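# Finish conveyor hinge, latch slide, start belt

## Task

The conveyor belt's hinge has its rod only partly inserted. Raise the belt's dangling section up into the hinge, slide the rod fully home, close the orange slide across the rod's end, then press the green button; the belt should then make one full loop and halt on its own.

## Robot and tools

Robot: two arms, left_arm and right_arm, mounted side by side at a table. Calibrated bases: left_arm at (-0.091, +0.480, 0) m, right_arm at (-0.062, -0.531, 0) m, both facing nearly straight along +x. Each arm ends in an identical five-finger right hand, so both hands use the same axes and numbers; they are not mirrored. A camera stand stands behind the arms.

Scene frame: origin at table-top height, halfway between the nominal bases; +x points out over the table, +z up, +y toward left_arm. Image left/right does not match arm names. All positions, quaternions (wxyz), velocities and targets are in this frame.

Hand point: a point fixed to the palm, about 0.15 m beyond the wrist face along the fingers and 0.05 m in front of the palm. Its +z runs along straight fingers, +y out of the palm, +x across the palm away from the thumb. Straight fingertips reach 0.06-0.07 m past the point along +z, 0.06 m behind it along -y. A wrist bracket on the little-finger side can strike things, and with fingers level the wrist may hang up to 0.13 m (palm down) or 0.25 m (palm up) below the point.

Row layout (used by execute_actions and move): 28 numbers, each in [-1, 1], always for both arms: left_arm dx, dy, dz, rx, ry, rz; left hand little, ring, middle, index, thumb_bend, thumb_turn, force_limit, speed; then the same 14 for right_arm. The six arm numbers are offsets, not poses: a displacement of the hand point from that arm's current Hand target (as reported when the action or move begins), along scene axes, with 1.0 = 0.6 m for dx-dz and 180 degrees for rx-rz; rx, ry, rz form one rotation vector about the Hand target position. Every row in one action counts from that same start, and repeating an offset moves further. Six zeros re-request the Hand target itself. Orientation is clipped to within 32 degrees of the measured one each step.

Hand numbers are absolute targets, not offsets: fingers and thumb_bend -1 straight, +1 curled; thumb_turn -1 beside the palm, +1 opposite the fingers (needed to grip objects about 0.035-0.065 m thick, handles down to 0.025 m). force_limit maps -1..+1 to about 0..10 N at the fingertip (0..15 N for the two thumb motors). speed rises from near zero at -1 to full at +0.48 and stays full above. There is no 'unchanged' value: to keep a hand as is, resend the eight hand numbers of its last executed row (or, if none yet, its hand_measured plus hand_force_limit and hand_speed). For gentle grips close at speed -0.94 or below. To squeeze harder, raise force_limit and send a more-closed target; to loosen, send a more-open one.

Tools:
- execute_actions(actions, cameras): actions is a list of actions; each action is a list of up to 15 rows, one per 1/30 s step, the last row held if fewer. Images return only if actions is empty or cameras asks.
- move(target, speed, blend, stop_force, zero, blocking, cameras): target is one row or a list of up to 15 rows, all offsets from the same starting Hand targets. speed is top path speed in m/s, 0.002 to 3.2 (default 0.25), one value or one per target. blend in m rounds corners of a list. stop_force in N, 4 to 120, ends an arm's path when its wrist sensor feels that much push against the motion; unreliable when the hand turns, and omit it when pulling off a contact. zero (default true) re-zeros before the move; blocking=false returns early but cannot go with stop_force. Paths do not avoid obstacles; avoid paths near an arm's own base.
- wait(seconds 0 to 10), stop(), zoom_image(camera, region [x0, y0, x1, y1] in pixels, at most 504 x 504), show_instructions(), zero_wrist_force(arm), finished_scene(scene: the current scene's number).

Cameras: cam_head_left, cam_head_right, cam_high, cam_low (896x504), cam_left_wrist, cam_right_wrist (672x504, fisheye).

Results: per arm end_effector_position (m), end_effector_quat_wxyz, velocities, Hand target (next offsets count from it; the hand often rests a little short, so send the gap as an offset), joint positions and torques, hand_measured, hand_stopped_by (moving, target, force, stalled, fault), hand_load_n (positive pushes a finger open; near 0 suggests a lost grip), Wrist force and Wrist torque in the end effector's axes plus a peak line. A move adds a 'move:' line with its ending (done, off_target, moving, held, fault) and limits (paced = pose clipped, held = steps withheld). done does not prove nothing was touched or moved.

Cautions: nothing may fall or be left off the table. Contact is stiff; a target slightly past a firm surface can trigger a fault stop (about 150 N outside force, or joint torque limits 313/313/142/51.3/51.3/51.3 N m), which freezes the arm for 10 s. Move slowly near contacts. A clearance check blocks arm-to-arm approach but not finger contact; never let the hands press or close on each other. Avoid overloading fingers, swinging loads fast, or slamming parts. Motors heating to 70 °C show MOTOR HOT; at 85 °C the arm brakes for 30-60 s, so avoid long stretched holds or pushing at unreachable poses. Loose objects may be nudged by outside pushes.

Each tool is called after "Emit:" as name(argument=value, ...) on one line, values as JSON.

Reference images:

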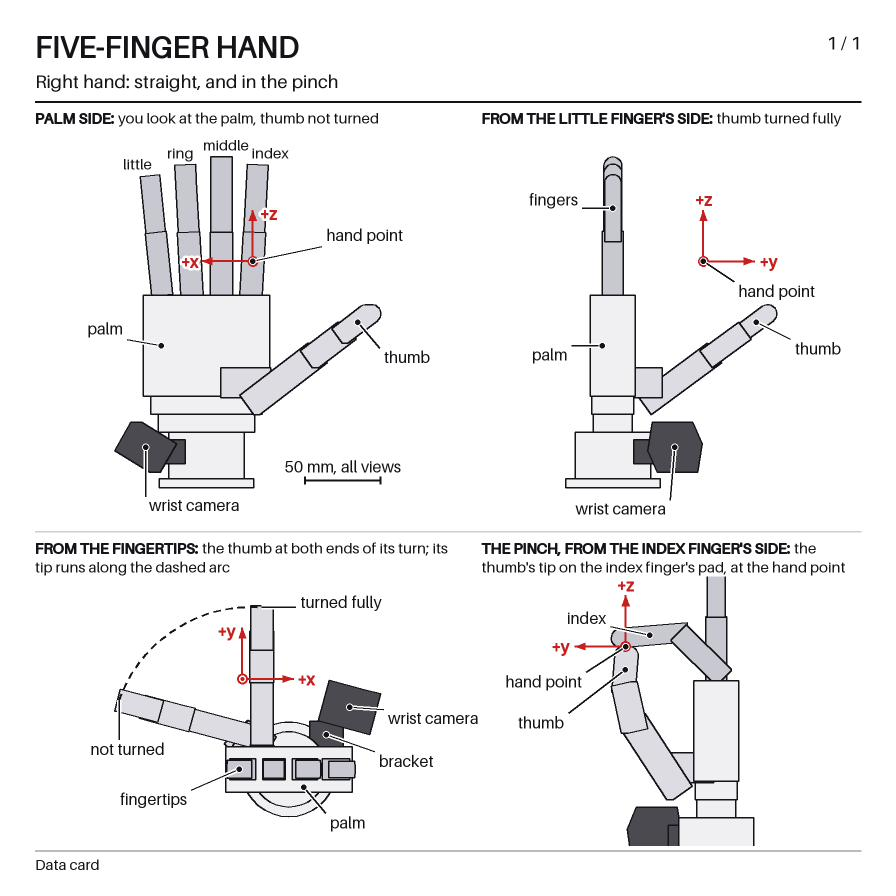

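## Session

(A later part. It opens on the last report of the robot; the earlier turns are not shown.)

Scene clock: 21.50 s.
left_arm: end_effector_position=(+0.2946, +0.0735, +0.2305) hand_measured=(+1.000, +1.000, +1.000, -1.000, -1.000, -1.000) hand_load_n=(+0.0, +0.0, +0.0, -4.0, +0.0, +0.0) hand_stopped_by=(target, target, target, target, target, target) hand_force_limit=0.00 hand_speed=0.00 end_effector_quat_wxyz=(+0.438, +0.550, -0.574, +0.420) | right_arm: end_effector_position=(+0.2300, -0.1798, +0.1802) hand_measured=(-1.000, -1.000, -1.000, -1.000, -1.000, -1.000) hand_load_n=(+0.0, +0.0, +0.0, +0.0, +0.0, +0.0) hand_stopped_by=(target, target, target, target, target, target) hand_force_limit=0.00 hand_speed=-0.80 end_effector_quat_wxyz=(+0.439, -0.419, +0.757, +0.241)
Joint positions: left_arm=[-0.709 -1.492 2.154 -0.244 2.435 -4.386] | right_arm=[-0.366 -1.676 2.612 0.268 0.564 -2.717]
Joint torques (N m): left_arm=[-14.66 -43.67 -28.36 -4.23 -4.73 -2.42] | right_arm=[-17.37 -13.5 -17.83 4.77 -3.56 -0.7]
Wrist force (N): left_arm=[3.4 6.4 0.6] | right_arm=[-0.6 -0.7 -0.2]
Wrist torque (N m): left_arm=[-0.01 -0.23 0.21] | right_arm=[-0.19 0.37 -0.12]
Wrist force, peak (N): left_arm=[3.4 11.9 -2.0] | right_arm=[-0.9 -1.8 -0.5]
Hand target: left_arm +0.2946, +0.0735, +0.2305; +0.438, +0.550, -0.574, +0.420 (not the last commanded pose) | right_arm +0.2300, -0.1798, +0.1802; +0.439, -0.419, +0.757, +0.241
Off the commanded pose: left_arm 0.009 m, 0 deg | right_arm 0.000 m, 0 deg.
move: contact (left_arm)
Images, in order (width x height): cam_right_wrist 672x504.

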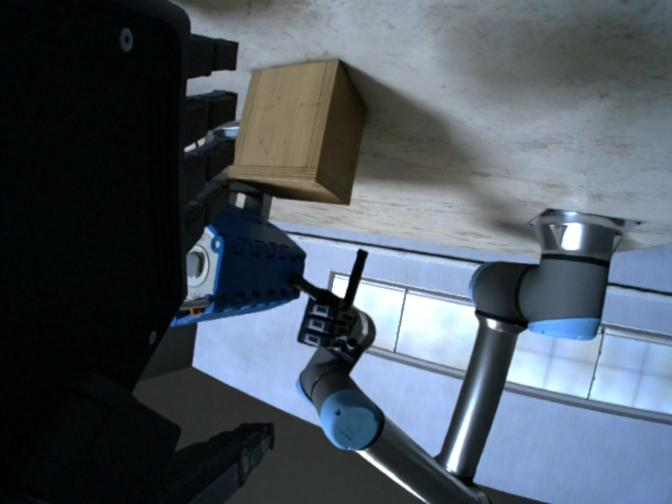

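Emit:
move(target=[[0,0,0,0,0,0,1,1,1,-1,-1,-1,0,0, 0.03,-0.12,0.11,0.0265,-0.0075,0.0843,1,1,1,-1,-1,-1,0,0],[0,0,0,0,0,0,1,1,1,-1,-1,-1,0,0, 0.1228,-0.0995,0.1272,0.053,-0.015,0.1686,1,1,1,-1,-1,-1,0,0]], speed=0.25, blend=[0.02,0], cameras=["cam_head_left","cam_head_right","cam_low"])

Emit:
zoom_image(camera="cam_head_left", region=[400, 350, 470, 400])

Emit:
zoom_image(camera="cam_head_right", region=[375, 350, 445, 400])

Emit:
zoom_image(camera="cam_low", region=[160, 135, 230, 185])

Scene clock: 23.47 s.
left_arm: end_effector_position=(+0.2946, +0.0735, +0.2305) hand_measured=(+1.000, +1.000, +1.000, -1.000, -1.000, -1.000) hand_load_n=(+0.0, +0.0, +0.0, -3.5, +0.0, +0.0) hand_stopped_by=(target, target, target, target, target, target) hand_force_limit=0.00 hand_speed=0.00 end_effector_quat_wxyz=(+0.438, +0.550, -0.574, +0.420) | right_arm: end_effector_position=(+0.3036, -0.2395, +0.2565) hand_measured=(+1.000, +1.000, +1.000, -1.000, -1.000, -1.000) hand_load_n=(+0.0, +0.0, +0.0, +0.0, +0.0, +0.0) hand_stopped_by=(target, target, target, target, target, target) hand_force_limit=0.00 hand_speed=0.00 end_effector_quat_wxyz=(-0.411, +0.571, -0.588, -0.399)
Joint positions: left_arm=[-0.709 -1.492 2.154 -0.244 2.435 -4.386] | right_arm=[-0.389 -1.205 2.32 1.182 0.478 -3.926]
Joint torques (N m): left_arm=[-13.11 -42.26 -28.16 -4.24 -4.29 -2.3] | right_arm=[11.14 -31.36 -24.55 5.56 0.51 -1.04]
Wrist force (N): left_arm=[2.9 6.4 0.6] | right_arm=[-1.5 -0.8 -0.3]
Wrist torque (N m): left_arm=[-0.01 -0.21 0.18] | right_arm=[-0.22 0.49 -0.28]
Wrist force, peak (N): left_arm=[3.6 6.8 0.8] | right_arm=[-1.9 -2.6 -0.3]
Hand target: left_arm +0.2946, +0.0735, +0.2305; +0.438, +0.550, -0.574, +0.420 | right_arm +0.3037, -0.2395, +0.2565; -0.411, +0.571, -0.588, -0.399
Off the commanded pose: left_arm 0.000 m, 0 deg | right_arm 0.000 m, 0 deg.
move: done
Images, in order (width x height): cam_head_left 896x504, cam_head_right 896x504, cam_low 896x504.

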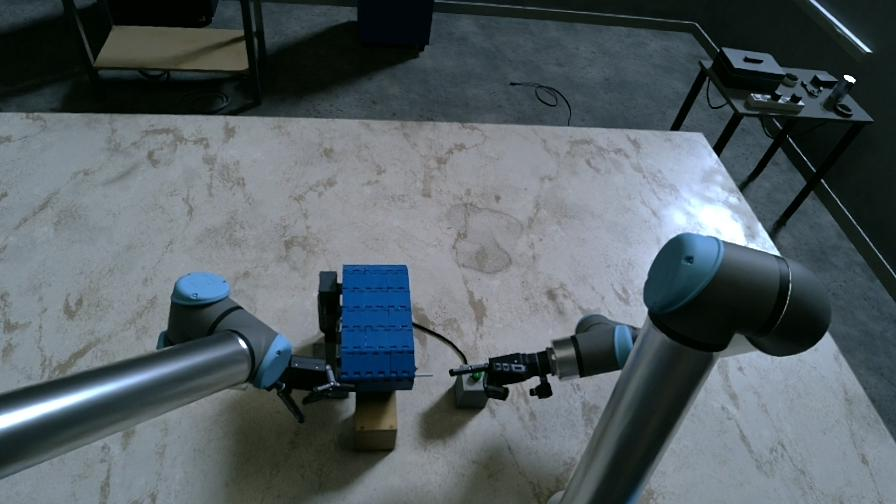

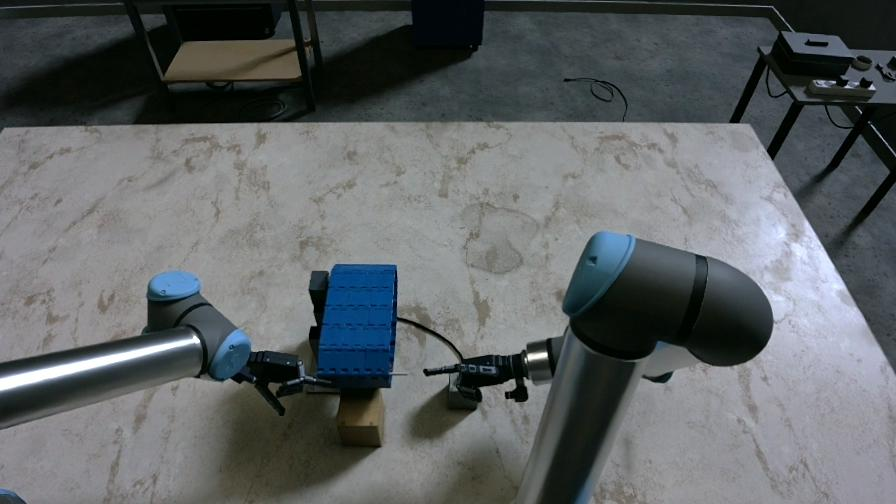

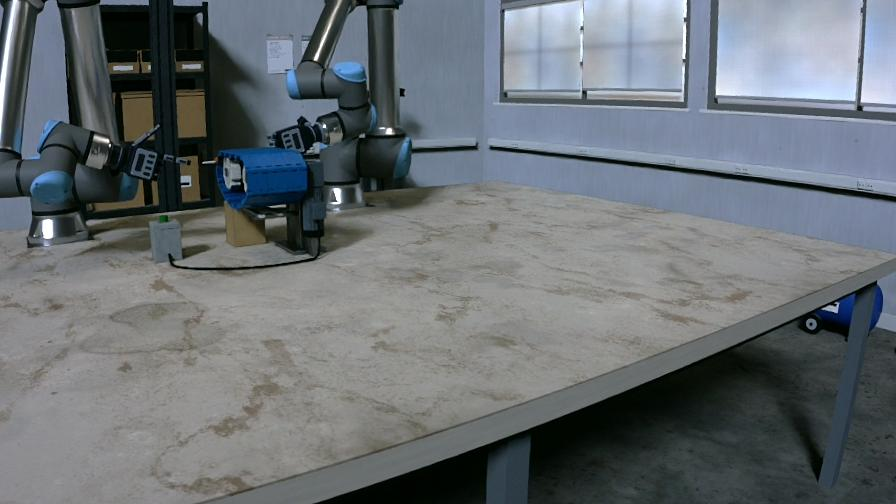

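Scaled by 7.200.

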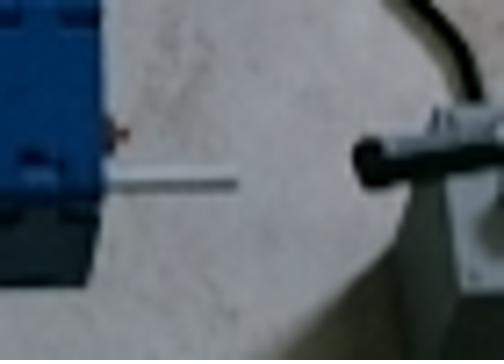

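Scaled by 7.200.

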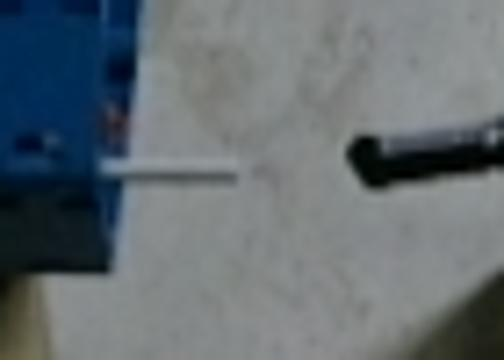

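Scaled by 7.200.

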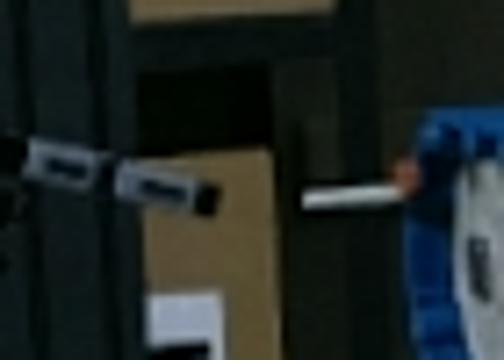

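Emit:
move(target=[[0,0,0,0,0,0,1,1,1,-1,-1,-1,0,0, -0.01,0.01,-0.0017,0,0,0,1,1,1,-1,-1,-1,0,0],[0,0,0,0,0,0,1,1,1,-1,-1,-1,0,0, -0.0065,0.1083,-0.0017,0,0,0,1,1,1,-1,-1,-1,0,0]], speed=0.04, stop_force=15, cameras=["cam_head_left","cam_head_right","cam_low"])

Emit:
zoom_image(camera="cam_head_left", region=[400, 350, 470, 400])

Emit:
zoom_image(camera="cam_head_right", region=[375, 350, 445, 400])

Emit:
zoom_image(camera="cam_low", region=[160, 135, 230, 185])

Scene clock: 26.53 s.
left_arm: end_effector_position=(+0.2946, +0.0735, +0.2305) hand_measured=(+1.000, +1.000, +1.000, -1.000, -1.000, -1.000) hand_load_n=(+0.0, +0.0, +0.0, -3.5, +0.0, +0.0) hand_stopped_by=(target, target, target, target, target, target) hand_force_limit=0.00 hand_speed=0.00 end_effector_quat_wxyz=(+0.438, +0.550, -0.574, +0.420) | right_arm: end_effector_position=(+0.2998, -0.1746, +0.2555) hand_measured=(+1.000, +1.000, +1.000, -1.000, -1.000, -1.000) hand_load_n=(+0.0, +0.0, +0.0, -0.5, -0.5, +0.0) hand_stopped_by=(target, target, target, target, target, target) hand_force_limit=0.00 hand_speed=0.00 end_effector_quat_wxyz=(-0.411, +0.571, -0.588, -0.399)
Joint positions: left_arm=[-0.709 -1.492 2.154 -0.244 2.435 -4.386] | right_arm=[-0.229 -1.233 2.266 0.974 0.389 -3.607]
Joint torques (N m): left_arm=[-13.78 -43.26 -29.5 -3.91 -3.89 -2.13] | right_arm=[-16.99 -32.66 -7.08 2.8 0.27 1.26]
Wrist force (N): left_arm=[2.8 6.6 0.3] | right_arm=[-1.5 -0.5 -0.7]
Wrist torque (N m): left_arm=[0.03 -0.20 0.19] | right_arm=[-0.23 0.43 -0.18]
Wrist force, peak (N): left_arm=[3.3 6.8 0.8] | right_arm=[-1.1 0.5 -2.5]
Hand target: left_arm +0.2946, +0.0735, +0.2305; +0.438, +0.550, -0.574, +0.420 | right_arm +0.2998, -0.1746, +0.2555; -0.411, +0.571, -0.588, -0.399
Off the commanded pose: left_arm 0.000 m, 0 deg | right_arm 0.000 m, 0 deg.
move: done
Images, in order (width x height): cam_head_left 896x504, cam_head_right 896x504, cam_low 896x504.

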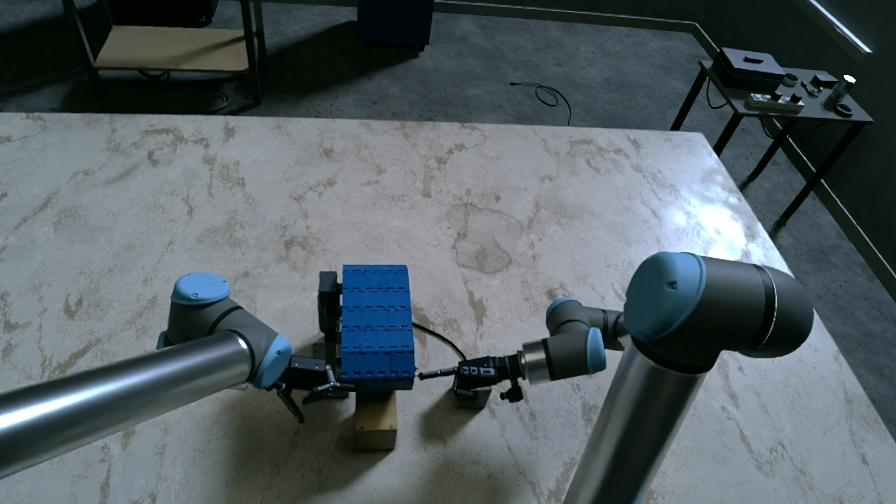

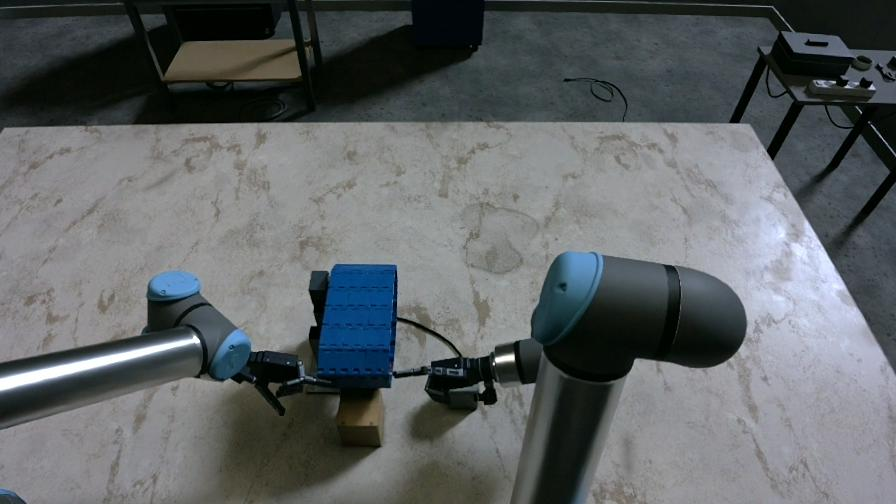

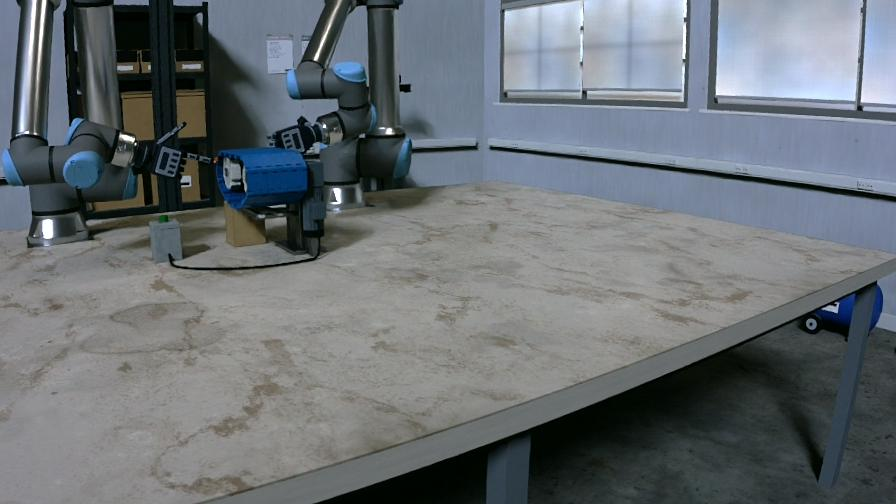

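Scaled by 7.200.

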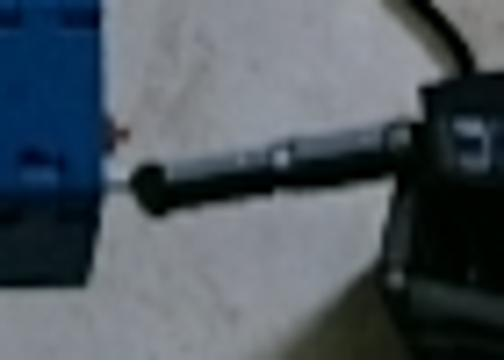

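Scaled by 7.200.

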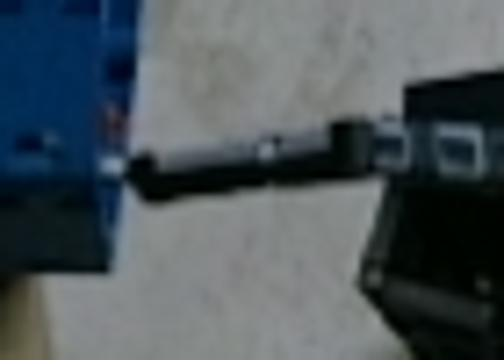

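Scaled by 7.200.

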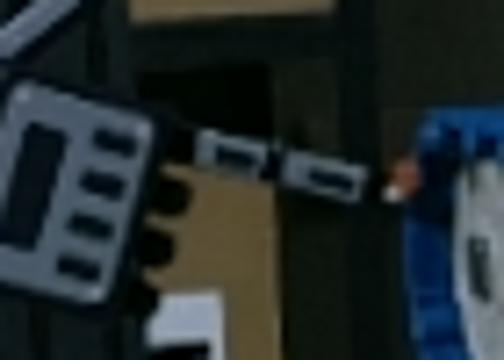

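Emit:
move(target=[0,0,0,0,0,0,1,1,1,-1,-1,-1,0,0, 0.0015,0.045,0,0,0,0,1,1,1,-1,-1,-1,0,0], speed=0.02, stop_force=12)

Emit:
move(target=[[0,0,0,0,0,0,1,1,1,-1,-1,-1,0,0, 0,-0.08,0,0,0,0,1,1,1,-1,-1,-1,0,0],[0,0,0,0,0,0,1,1,1,-1,-1,-1,0,0, -0.0317,-0.1477,0.0228,0,0,-0.0833,-1,-1,-1,-1,-1,-1,0,0]], speed=0.2, blend=[0.01,0], cameras=["cam_right_wrist","cam_head_left"])

Emit:
zoom_image(camera="cam_right_wrist", region=[220, 120, 340, 240])

Scene clock: 28.43 s.
left_arm: end_effector_position=(+0.2946, +0.0735, +0.2305) hand_measured=(+1.000, +1.000, +1.000, -1.000, -1.000, -1.000) hand_load_n=(+0.0, +0.0, +0.0, -3.5, +0.0, +0.0) hand_stopped_by=(target, target, target, target, target, target) hand_force_limit=0.00 hand_speed=0.00 end_effector_quat_wxyz=(+0.438, +0.550, -0.574, +0.420) | right_arm: end_effector_position=(+0.3003, -0.1610, +0.2555) hand_measured=(+1.000, +1.000, +1.000, -1.000, -1.000, -1.000) hand_load_n=(+0.0, +0.0, +0.0, -0.5, +0.0, +0.0) hand_stopped_by=(target, target, target, target, target, target) hand_force_limit=0.00 hand_speed=0.00 end_effector_quat_wxyz=(-0.411, +0.571, -0.588, -0.399)
Joint positions: left_arm=[-0.709 -1.492 2.154 -0.244 2.435 -4.386] | right_arm=[-0.195 -1.24 2.249 0.92 0.376 -3.523]
Joint torques (N m): left_arm=[-12.03 -42.91 -39.7 -2.23 -1.94 -2.34] | right_arm=[-8.85 -30.8 -8.29 1.89 0.03 2.07]
Wrist force (N): left_arm=[1.3 8.8 -3.0] | right_arm=[-1.5 -0.1 -1.8]
Wrist torque (N m): left_arm=[0.23 -0.23 0.10] | right_arm=[-0.12 0.32 -0.20]
Wrist force, peak (N): left_arm=[1.4 9.1 -3.4] | right_arm=[2.2 2.2 -14.4]
Hand target: left_arm +0.2946, +0.0735, +0.2305; +0.438, +0.550, -0.574, +0.420 | right_arm +0.3003, -0.1611, +0.2555; -0.411, +0.571, -0.588, -0.399 (not the last commanded pose)
Off the commanded pose: left_arm 0.000 m, 0 deg | right_arm 0.014 m, 0 deg.
move: contact (right_arm)

Scene clock: 30.87 s.
left_arm: end_effector_position=(+0.2946, +0.0735, +0.2305) hand_measured=(+1.000, +1.000, +1.000, -1.000, -1.000, -1.000) hand_load_n=(+0.0, +0.0, +0.0, -3.5, +0.0, +0.0) hand_stopped_by=(target, target, target, target, target, target) hand_force_limit=0.00 hand_speed=0.00 end_effector_quat_wxyz=(+0.438, +0.550, -0.574, +0.420) | right_arm: end_effector_position=(+0.2813, -0.2497, +0.2692) hand_measured=(-1.000, -1.000, -1.000, -1.000, -1.000, -1.000) hand_load_n=(+0.0, +0.0, +0.0, +0.0, +0.0, +0.0) hand_stopped_by=(target, target, target, target, target, target) hand_force_limit=0.00 hand_speed=0.00 end_effector_quat_wxyz=(+0.459, -0.489, +0.658, +0.342)
Joint positions: left_arm=[-0.709 -1.492 2.154 -0.244 2.435 -4.386] | right_arm=[-0.55 -1.368 2.478 1.018 0.417 -3.74]
Joint torques (N m): left_arm=[-9.02 -42.91 -45.64 0.15 1.45 -2.47] | right_arm=[-15.62 -40.17 -4.71 3.81 -2.98 2.02]
Wrist force (N): left_arm=[0.8 8.3 -2.8] | right_arm=[-0.6 -0.7 0.5]
Wrist torque (N m): left_arm=[0.13 -0.17 0.05] | right_arm=[-0.29 0.36 -0.18]
Wrist force, peak (N): left_arm=[1.1 9.2 -3.4] | right_arm=[-1.9 -0.2 -2.2]
Hand target: left_arm +0.2946, +0.0735, +0.2305; +0.438, +0.550, -0.574, +0.420 | right_arm +0.2812, -0.2497, +0.2692; +0.459, -0.489, +0.658, +0.342
Off the commanded pose: left_arm 0.000 m, 0 deg | right_arm 0.000 m, 0 deg.
move: done
Images, in order (width x height): cam_head_left 896x504, cam_right_wrist 672x504.

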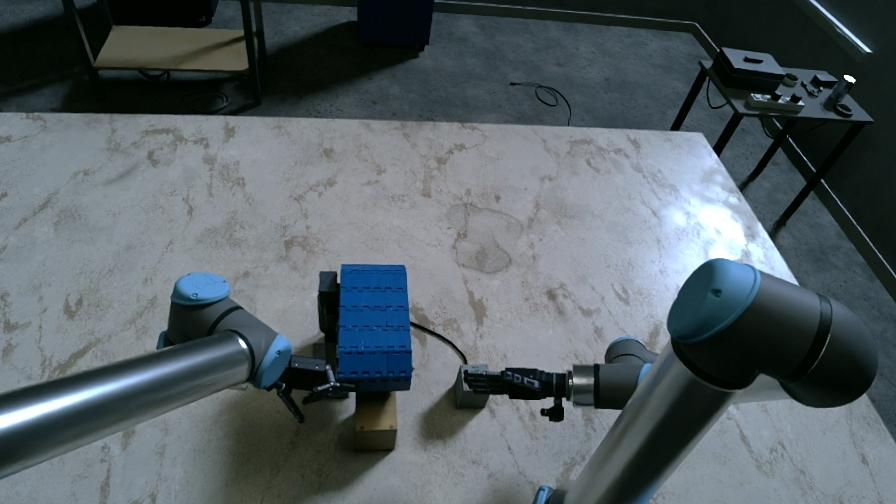

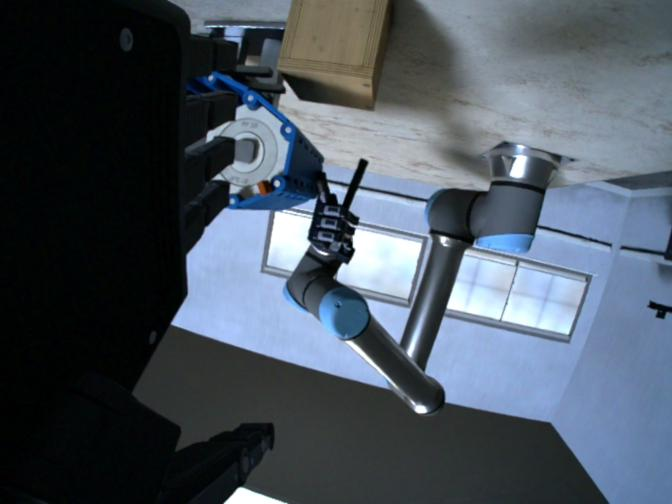

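Scaled by 4.200 from the camera's 672x504 image, which has a finer 960x720 frame.

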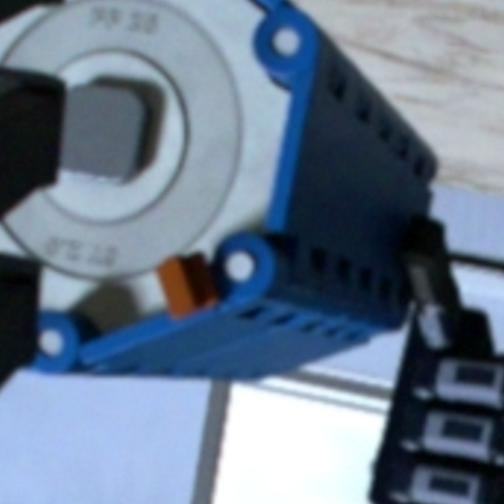

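Emit:
move(target=[0,0,0,0,0,0,1,1,1,-1,-1,-1,0,0, 0.0772,0.0828,0.0053,0,0,0.0833,1,1,1,-1,-1,-1,0,0], speed=0.2)

Emit:
move(target=[0,0,0,0,0,0,1,1,1,-1,-1,-1,0,0, 0,0.063,0,0,0,0,1,1,1,-1,-1,-1,0,0], speed=0.03, stop_force=5, cameras=["cam_head_left","cam_low"])

Emit:
zoom_image(camera="cam_head_left", region=[390, 340, 450, 390])

Emit:
zoom_image(camera="cam_low", region=[180, 135, 260, 205])

Scene clock: 32.23 s.
left_arm: end_effector_position=(+0.2946, +0.0735, +0.2305) hand_measured=(+1.000, +1.000, +1.000, -1.000, -1.000, -1.000) hand_load_n=(+0.5, +0.0, +0.0, -3.5, +0.0, +0.0) hand_stopped_by=(target, target, target, target, target, target) hand_force_limit=0.00 hand_speed=0.00 end_effector_quat_wxyz=(+0.438, +0.550, -0.574, +0.420) | right_arm: end_effector_position=(+0.3275, -0.2000, +0.2723) hand_measured=(+1.000, +1.000, +1.000, -1.000, -1.000, -1.000) hand_load_n=(+0.0, +0.0, +0.0, +0.0, +0.0, +0.0) hand_stopped_by=(target, target, target, target, target, target) hand_force_limit=0.00 hand_speed=0.00 end_effector_quat_wxyz=(-0.411, +0.571, -0.588, -0.399)
Joint positions: left_arm=[-0.709 -1.492 2.154 -0.244 2.435 -4.386] | right_arm=[-0.276 -1.223 2.229 1.1 0.411 -3.714]
Joint torques (N m): left_arm=[-10.32 -40.26 -46.16 0.28 2.3 -2.29] | right_arm=[13.06 -35.26 -26.32 4.61 -3.6 1.86]
Wrist force (N): left_arm=[1.5 8.9 -2.8] | right_arm=[-1.0 -1.0 -0.6]
Wrist torque (N m): left_arm=[0.21 -0.25 0.10] | right_arm=[-0.26 0.42 -0.22]
Wrist force, peak (N): left_arm=[1.3 9.4 -3.0] | right_arm=[-1.6 -2.1 0.8]
Hand target: left_arm +0.2946, +0.0735, +0.2305; +0.438, +0.550, -0.574, +0.420 | right_arm +0.3276, -0.2000, +0.2724; -0.411, +0.571, -0.588, -0.399
Off the commanded pose: left_arm 0.000 m, 0 deg | right_arm 0.000 m, 0 deg.
move: done

Scene clock: 34.53 s.
left_arm: end_effector_position=(+0.2946, +0.0735, +0.2305) hand_measured=(+1.000, +1.000, +1.000, -1.000, -1.000, -1.000) hand_load_n=(+0.0, +0.0, +0.0, -3.5, +0.0, +0.0) hand_stopped_by=(target, target, target, target, target, target) hand_force_limit=0.00 hand_speed=0.00 end_effector_quat_wxyz=(+0.438, +0.550, -0.574, +0.420) | right_arm: end_effector_position=(+0.3276, -0.1622, +0.2724) hand_measured=(+1.000, +1.000, +1.000, -1.000, -1.000, -1.000) hand_load_n=(+0.0, +0.0, +0.0, +0.0, +0.0, +0.0) hand_stopped_by=(target, target, target, target, target, target) hand_force_limit=0.00 hand_speed=0.00 end_effector_quat_wxyz=(-0.411, +0.571, -0.588, -0.399)
Joint positions: left_arm=[-0.709 -1.492 2.154 -0.244 2.435 -4.386] | right_arm=[-0.186 -1.239 2.187 0.961 0.373 -3.502]
Joint torques (N m): left_arm=[-7.41 -41.34 -45.65 -0.07 2.6 -2.25] | right_arm=[-17.2 -33.87 -10 4.65 0 0.73]
Wrist force (N): left_arm=[1.1 8.5 -3.0] | right_arm=[-0.7 -0.8 -1.9]
Wrist torque (N m): left_arm=[0.18 -0.21 0.08] | right_arm=[-0.17 0.41 -0.15]
Wrist force, peak (N): left_arm=[1.5 9.2 -3.5] | right_arm=[0.1 -0.7 -4.1]
Hand target: left_arm +0.2946, +0.0735, +0.2305; +0.438, +0.550, -0.574, +0.420 | right_arm +0.3276, -0.1622, +0.2724; -0.411, +0.571, -0.588, -0.399
Off the commanded pose: left_arm 0.000 m, 0 deg | right_arm 0.000 m, 0 deg.
move: done
Images, in order (width x height): cam_head_left 896x504, cam_low 896x504.

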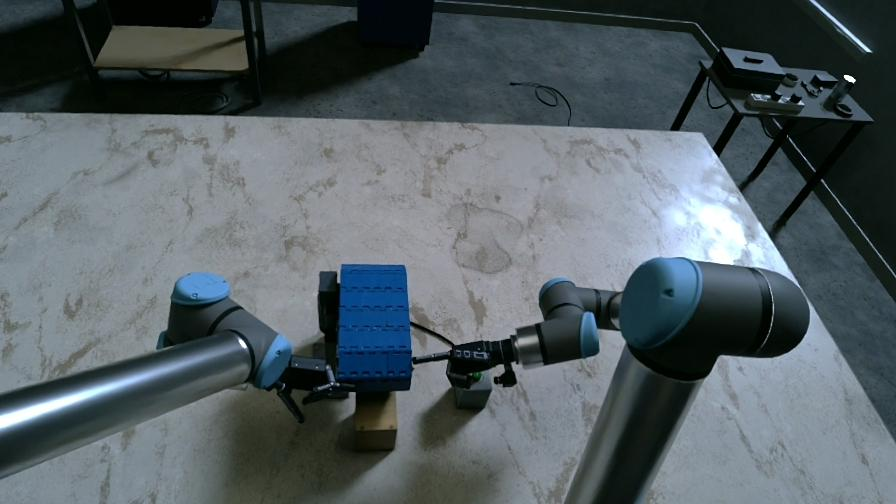

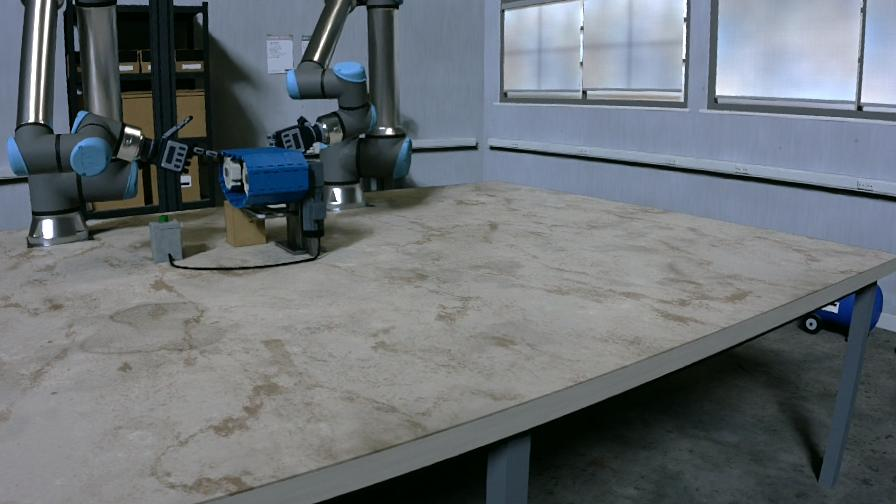

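Scaled by 8.400.

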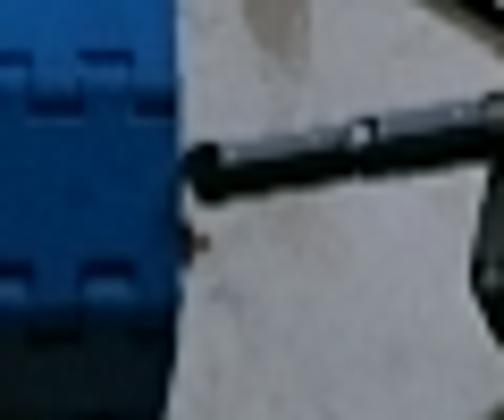

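Scaled by 6.300.

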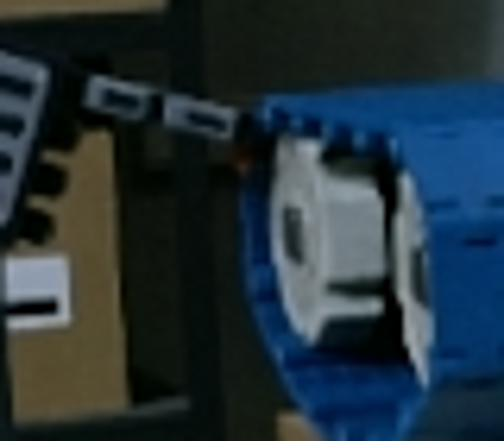

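Emit:
move(target=[0,0,0,0,0,0,1,1,1,-1,-1,-1,0,0, -0.0383,-0.0005,-0.0228,0,0,0,1,1,1,-1,-1,-1,0,0], speed=0.02, stop_force=12)

Emit:
move(target=[[0,0,0,0,0,0,1,1,1,-1,-1,-1,0,0, 0.003,-0.08,0.002,0,0,0,1,1,1,-1,-1,-1,0,0],[0,0,0,0,0,0,1,1,1,-1,-1,-1,0,0, -0.041,-0.1458,0.0148,0,0,-0.0833,-1,-1,-1,-1,-1,-1,0,0]], speed=0.2, blend=[0.01,0], cameras=["cam_right_wrist"])

Emit:
zoom_image(camera="cam_right_wrist", region=[220, 120, 340, 240])

Scene clock: 36.47 s.
left_arm: end_effector_position=(+0.2946, +0.0735, +0.2305) hand_measured=(+1.000, +1.000, +1.000, -1.000, -1.000, -1.000) hand_load_n=(+0.0, +0.0, +0.0, -3.5, +0.0, +0.0) hand_stopped_by=(target, target, target, target, target, target) hand_force_limit=0.00 hand_speed=0.00 end_effector_quat_wxyz=(+0.438, +0.550, -0.574, +0.420) | right_arm: end_effector_position=(+0.3157, -0.1624, +0.2653) hand_measured=(+1.000, +1.000, +1.000, -1.000, -1.000, -1.000) hand_load_n=(+0.0, +0.0, +0.0, +1.0, +0.0, +0.0) hand_stopped_by=(target, target, target, target, target, target) hand_force_limit=0.00 hand_speed=0.00 end_effector_quat_wxyz=(-0.411, +0.571, -0.588, -0.399)
Joint positions: left_arm=[-0.709 -1.492 2.154 -0.244 2.435 -4.386] | right_arm=[-0.191 -1.24 2.215 0.946 0.375 -3.515]
Joint torques (N m): left_arm=[-7.02 -39.44 -46.59 -0.22 2.36 -2.43] | right_arm=[23.2 -35.12 -26.06 4.55 -0.72 2.07]
Wrist force (N): left_arm=[-1.1 8.8 -1.6] | right_arm=[-2.9 -7.4 -6.7]
Wrist torque (N m): left_arm=[0.18 -0.30 -0.06] | right_arm=[0.58 0.23 -0.33]
Wrist force, peak (N): left_arm=[0.8 9.3 -3.3] | right_arm=[-4.8 -13.4 -8.7]
Hand target: left_arm +0.2946, +0.0735, +0.2305; +0.438, +0.550, -0.574, +0.420 | right_arm +0.3157, -0.1623, +0.2653; -0.411, +0.571, -0.588, -0.399 (not the last commanded pose)
Off the commanded pose: left_arm 0.000 m, 0 deg | right_arm 0.013 m, 0 deg.
move: contact (right_arm)

Scene clock: 38.87 s.
left_arm: end_effector_position=(+0.2946, +0.0735, +0.2305) hand_measured=(+1.000, +1.000, +1.000, -1.000, -1.000, -1.000) hand_load_n=(+0.0, +0.0, +0.0, -3.5, +0.0, +0.0) hand_stopped_by=(target, target, target, target, target, target) hand_force_limit=0.00 hand_speed=0.00 end_effector_quat_wxyz=(+0.438, +0.550, -0.574, +0.420) | right_arm: end_effector_position=(+0.2911, -0.2498, +0.2742) hand_measured=(-1.000, -1.000, -1.000, -1.000, -1.000, -1.000) hand_load_n=(+0.0, +0.0, +0.0, +0.0, +0.0, +0.0) hand_stopped_by=(target, target, target, target, target, target) hand_force_limit=0.00 hand_speed=0.00 end_effector_quat_wxyz=(+0.459, -0.489, +0.658, +0.342)
Joint positions: left_arm=[-0.709 -1.492 2.154 -0.244 2.435 -4.386] | right_arm=[-0.533 -1.371 2.451 1.016 0.409 -3.705]
Joint torques (N m): left_arm=[-4.19 -39.51 -41.96 -0.13 2.69 -2.26] | right_arm=[-16.11 -41.35 -6.09 3.55 -2.5 2.25]
Wrist force (N): left_arm=[1.0 8.4 -2.0] | right_arm=[-0.6 -0.4 -0.1]
Wrist torque (N m): left_arm=[0.17 -0.24 0.09] | right_arm=[-0.21 0.38 -0.17]
Wrist force, peak (N): left_arm=[-1.6 9.1 -1.5] | right_arm=[-2.9 -7.5 -7.0]
Hand target: left_arm +0.2946, +0.0735, +0.2305; +0.438, +0.550, -0.574, +0.420 | right_arm +0.2911, -0.2498, +0.2742; +0.459, -0.489, +0.658, +0.342
Off the commanded pose: left_arm 0.000 m, 0 deg | right_arm 0.000 m, 0 deg.
move: done
Images, in order (width x height): cam_right_wrist 672x504.

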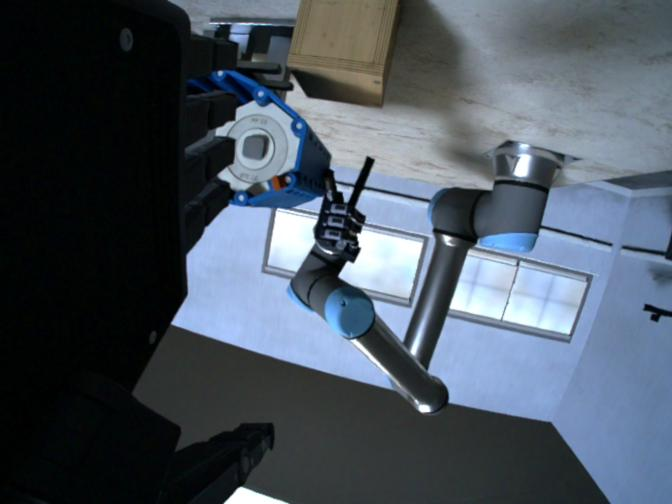

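Scaled by 4.200 from the camera's 672x504 image, which has a finer 960x720 frame.

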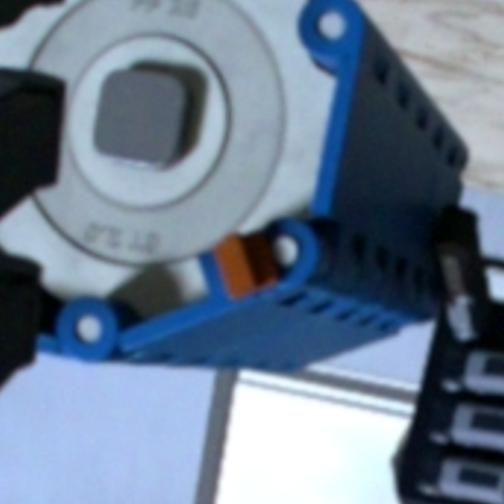

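Emit:
zoom_image(camera="cam_right_wrist", region=[260, 160, 310, 200])

Scaled by 10.080 from the camera's 672x504 image, which has a finer 960x720 frame.

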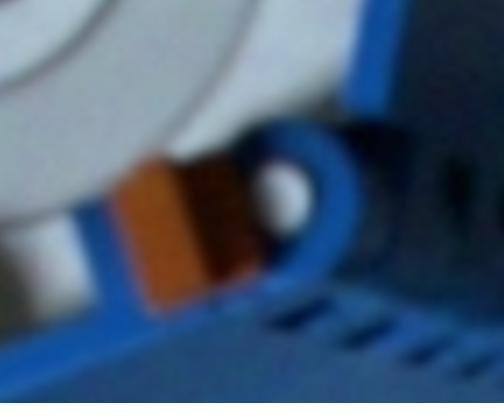

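Emit:
move(target=[0,0,0,0,0,0,1,1,1,-1,-1,-1,0,0, 0.001,0.0997,-0.0395,0,0,0.0833,1,1,1,-1,-1,-1,0,0], speed=0.2)

Emit:
move(target=[0,0,0,0,0,0,1,1,1,-1,-1,-1,0,0, 0,0.0475,0,0,0,0,1,1,1,-1,-1,-1,0,0], speed=0.03, stop_force=5, cameras=["cam_head_left","cam_low","cam_head_right"])

Emit:
zoom_image(camera="cam_head_left", region=[390, 340, 450, 390])

Emit:
zoom_image(camera="cam_low", region=[180, 135, 260, 205])

Scene clock: 40.80 s.
left_arm: end_effector_position=(+0.2946, +0.0735, +0.2305) hand_measured=(+1.000, +1.000, +1.000, -1.000, -1.000, -1.000) hand_load_n=(+0.0, +0.5, +0.0, -3.0, +0.0, +0.0) hand_stopped_by=(target, target, target, target, target, target) hand_force_limit=0.00 hand_speed=0.00 end_effector_quat_wxyz=(+0.438, +0.550, -0.574, +0.420) | right_arm: end_effector_position=(+0.2917, -0.1900, +0.2505) hand_measured=(+1.000, +1.000, +1.000, -1.000, -1.000, -1.000) hand_load_n=(+0.0, +0.0, +0.0, +0.0, +0.0, +0.0) hand_stopped_by=(target, target, target, target, target, target) hand_force_limit=0.00 hand_speed=0.00 end_effector_quat_wxyz=(-0.411, +0.571, -0.588, -0.399)
Joint positions: left_arm=[-0.709 -1.492 2.154 -0.244 2.435 -4.386] | right_arm=[-0.273 -1.223 2.303 1.021 0.41 -3.709]
Joint torques (N m): left_arm=[-3.89 -38.28 -41.24 -0.36 2.35 -2.25] | right_arm=[13.08 -32.54 -11.63 2.67 -3.57 1.57]
Wrist force (N): left_arm=[1.2 8.5 -2.2] | right_arm=[-0.3 -0.3 -0.2]
Wrist torque (N m): left_arm=[0.21 -0.24 0.10] | right_arm=[-0.17 0.29 -0.16]
Wrist force, peak (N): left_arm=[0.4 8.8 -2.3] | right_arm=[-0.9 -1.0 1.2]
Hand target: left_arm +0.2946, +0.0735, +0.2305; +0.438, +0.550, -0.574, +0.420 | right_arm +0.2917, -0.1900, +0.2505; -0.411, +0.571, -0.588, -0.399
Off the commanded pose: left_arm 0.000 m, 0 deg | right_arm 0.000 m, 0 deg.
move: done

Scene clock: 42.77 s.
left_arm: end_effector_position=(+0.2946, +0.0735, +0.2305) hand_measured=(+1.000, +1.000, +1.000, -1.000, -1.000, -1.000) hand_load_n=(+0.0, +0.0, +0.0, -3.5, +0.0, +0.0) hand_stopped_by=(target, target, target, target, target, target) hand_force_limit=0.00 hand_speed=0.00 end_effector_quat_wxyz=(+0.438, +0.550, -0.574, +0.420) | right_arm: end_effector_position=(+0.2917, -0.1615, +0.2505) hand_measured=(+1.000, +1.000, +1.000, -1.000, -1.000, -1.000) hand_load_n=(+0.0, +0.0, +0.0, +0.0, +0.0, +0.0) hand_stopped_by=(target, target, target, target, target, target) hand_force_limit=0.00 hand_speed=0.00 end_effector_quat_wxyz=(-0.411, +0.571, -0.588, -0.399)
Joint positions: left_arm=[-0.709 -1.492 2.154 -0.244 2.435 -4.386] | right_arm=[-0.199 -1.239 2.269 0.91 0.378 -3.536]
Joint torques (N m): left_arm=[-0.99 -38.93 -39.3 -0.27 2.41 -2.43] | right_arm=[-16.01 -29.95 -7.05 4.14 0.2 1.09]
Wrist force (N): left_arm=[0.4 8.1 -1.9] | right_arm=[-0.8 -0.1 -0.2]
Wrist torque (N m): left_arm=[0.13 -0.16 0.05] | right_arm=[-0.13 0.37 -0.12]
Wrist force, peak (N): left_arm=[1.2 8.7 -2.5] | right_arm=[-1.2 -0.6 -0.5]
Hand target: left_arm +0.2946, +0.0735, +0.2305; +0.438, +0.550, -0.574, +0.420 | right_arm +0.2917, -0.1615, +0.2505; -0.411, +0.571, -0.588, -0.399
Off the commanded pose: left_arm 0.000 m, 0 deg | right_arm 0.000 m, 0 deg.
move: done
Images, in order (width x height): cam_head_left 896x504, cam_head_right 896x504, cam_low 896x504.

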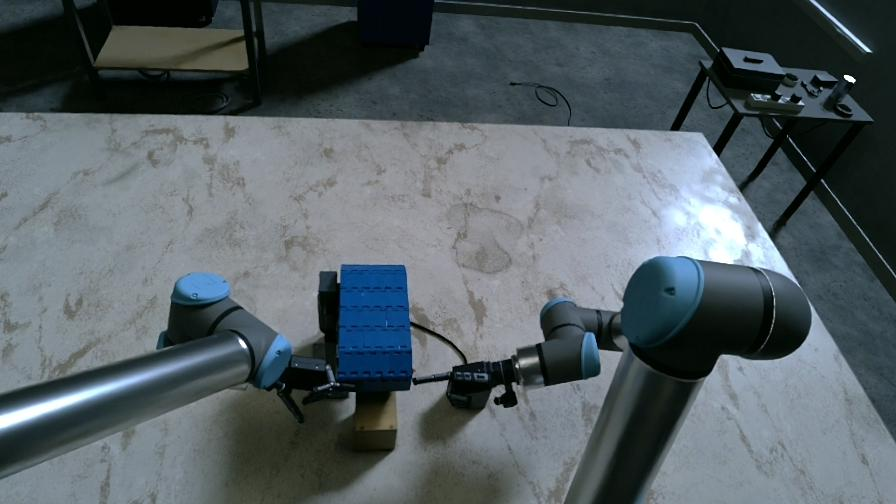

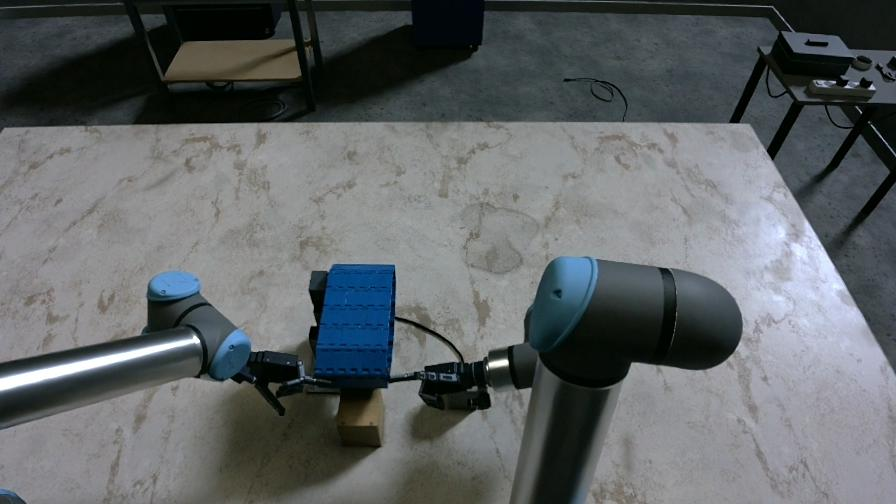

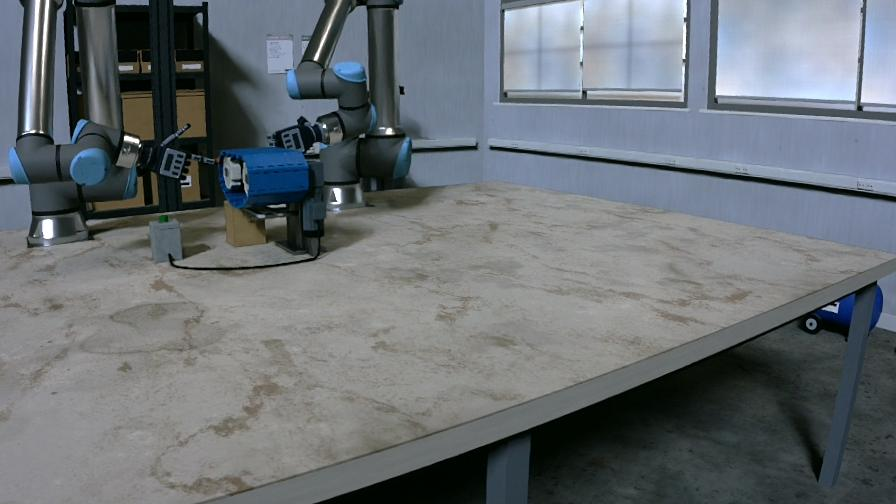

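Scaled by 8.400.

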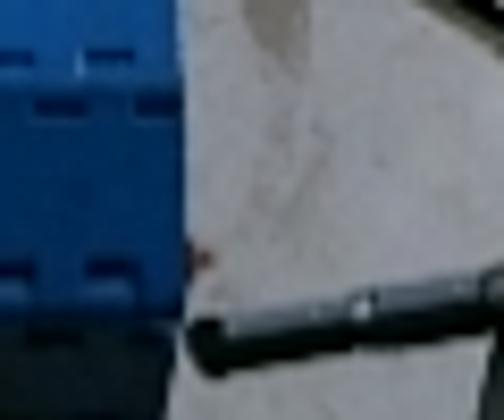

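Scaled by 6.300.

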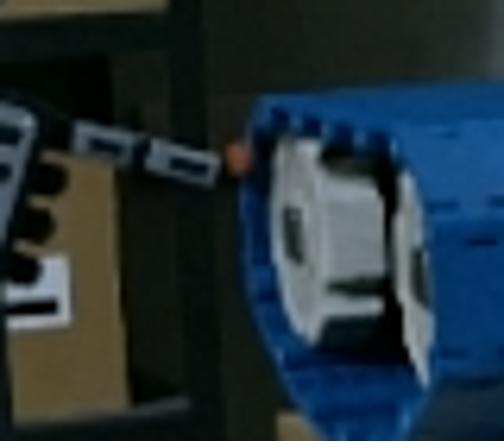

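Emit:
move(target=[0,0,0,0,0,0,1,1,1,-1,-1,-1,0,0, 0.0243,-0.0015,0.0144,0,0,0,1,1,1,-1,-1,-1,0,0], speed=0.025, stop_force=9, cameras=["cam_head_left","cam_low","cam_head_right"])

Emit:
zoom_image(camera="cam_head_left", region=[390, 340, 450, 390])

Emit:
zoom_image(camera="cam_low", region=[180, 135, 260, 205])

Scene clock: 44.67 s.
left_arm: end_effector_position=(+0.2946, +0.0735, +0.2305) hand_measured=(+1.000, +1.000, +1.000, -1.000, -1.000, -1.000) hand_load_n=(+0.0, +0.0, +0.0, -3.0, +0.0, +0.0) hand_stopped_by=(target, target, target, target, target, target) hand_force_limit=0.00 hand_speed=0.00 end_effector_quat_wxyz=(+0.438, +0.550, -0.574, +0.420) | right_arm: end_effector_position=(+0.3062, -0.1624, +0.2591) hand_measured=(+1.000, +1.000, +1.000, -1.000, -1.000, -1.000) hand_load_n=(+0.0, +0.0, +0.0, -6.0, -0.5, +0.0) hand_stopped_by=(target, target, target, target, target, target) hand_force_limit=0.00 hand_speed=0.00 end_effector_quat_wxyz=(-0.411, +0.571, -0.588, -0.399)
Joint positions: left_arm=[-0.709 -1.492 2.154 -0.244 2.435 -4.386] | right_arm=[-0.195 -1.239 2.237 0.933 0.376 -3.525]
Joint torques (N m): left_arm=[-1.11 -38.2 -37.3 -0.23 2.08 -2.23] | right_arm=[-7.48 -31.41 -10.87 2.53 -5.32 -1.17]
Wrist force (N): left_arm=[3.5 7.9 -2.3] | right_arm=[3.1 4.7 -3.7]
Wrist torque (N m): left_arm=[0.17 -0.17 0.26] | right_arm=[-0.27 0.51 -0.06]
Wrist force, peak (N): left_arm=[4.1 8.2 -2.7] | right_arm=[3.5 5.6 -3.7]
Hand target: left_arm +0.2946, +0.0735, +0.2305; +0.438, +0.550, -0.574, +0.420 | right_arm +0.3062, -0.1624, +0.2591; -0.411, +0.571, -0.588, -0.399
Off the commanded pose: left_arm 0.000 m, 0 deg | right_arm 0.000 m, 0 deg.
move: done
Images, in order (width x height): cam_head_left 896x504, cam_head_right 896x504, cam_low 896x504.

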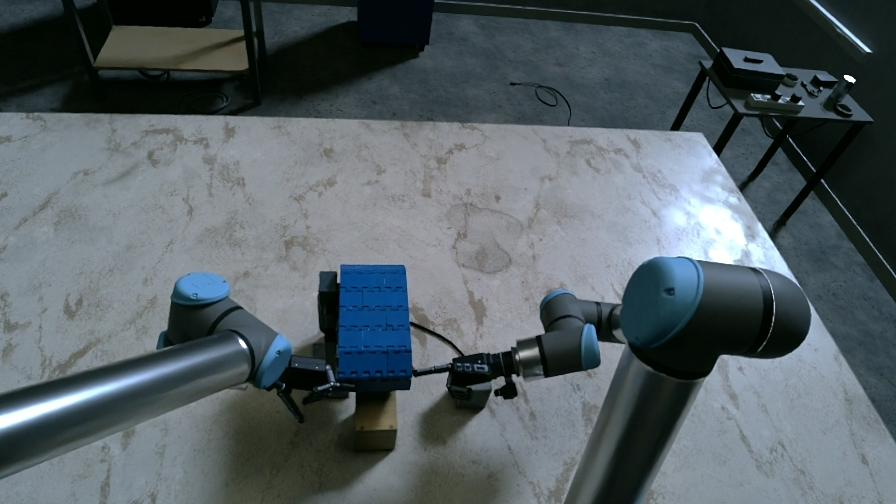

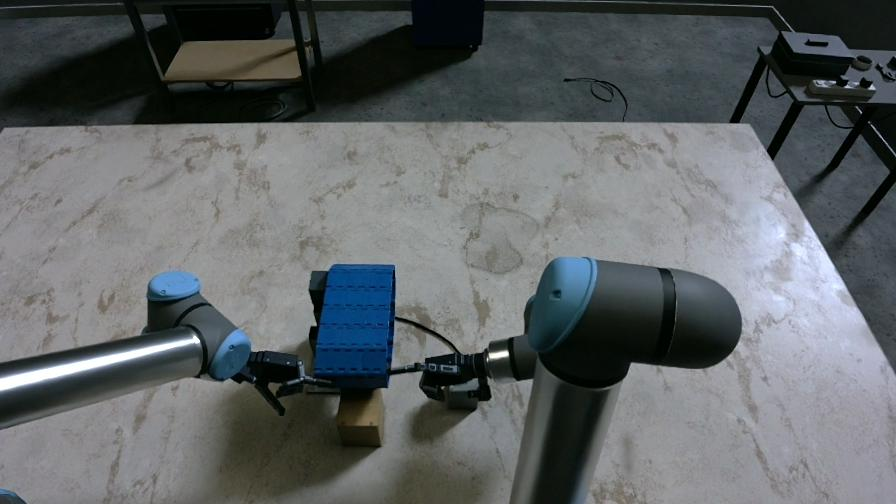

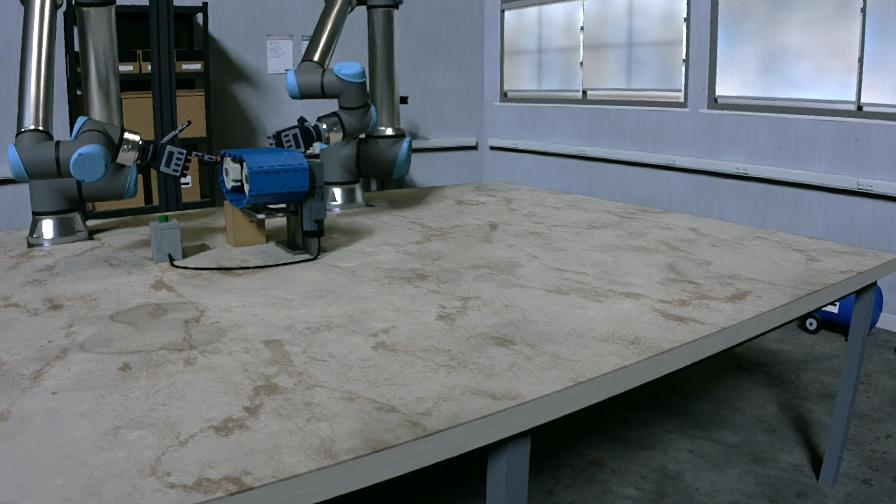

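Scaled by 8.400.

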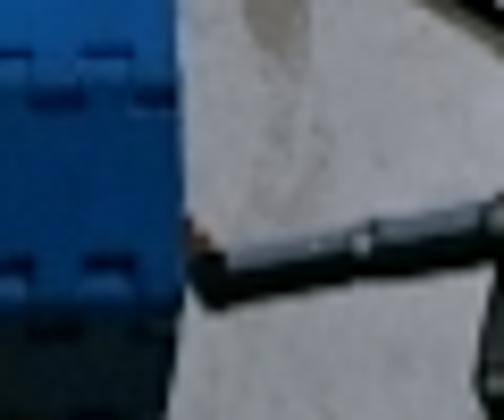

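Scaled by 6.300.

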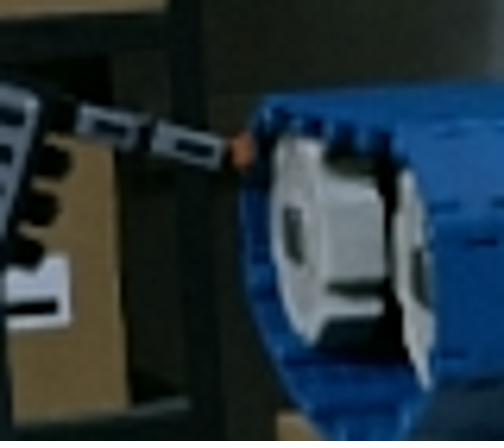

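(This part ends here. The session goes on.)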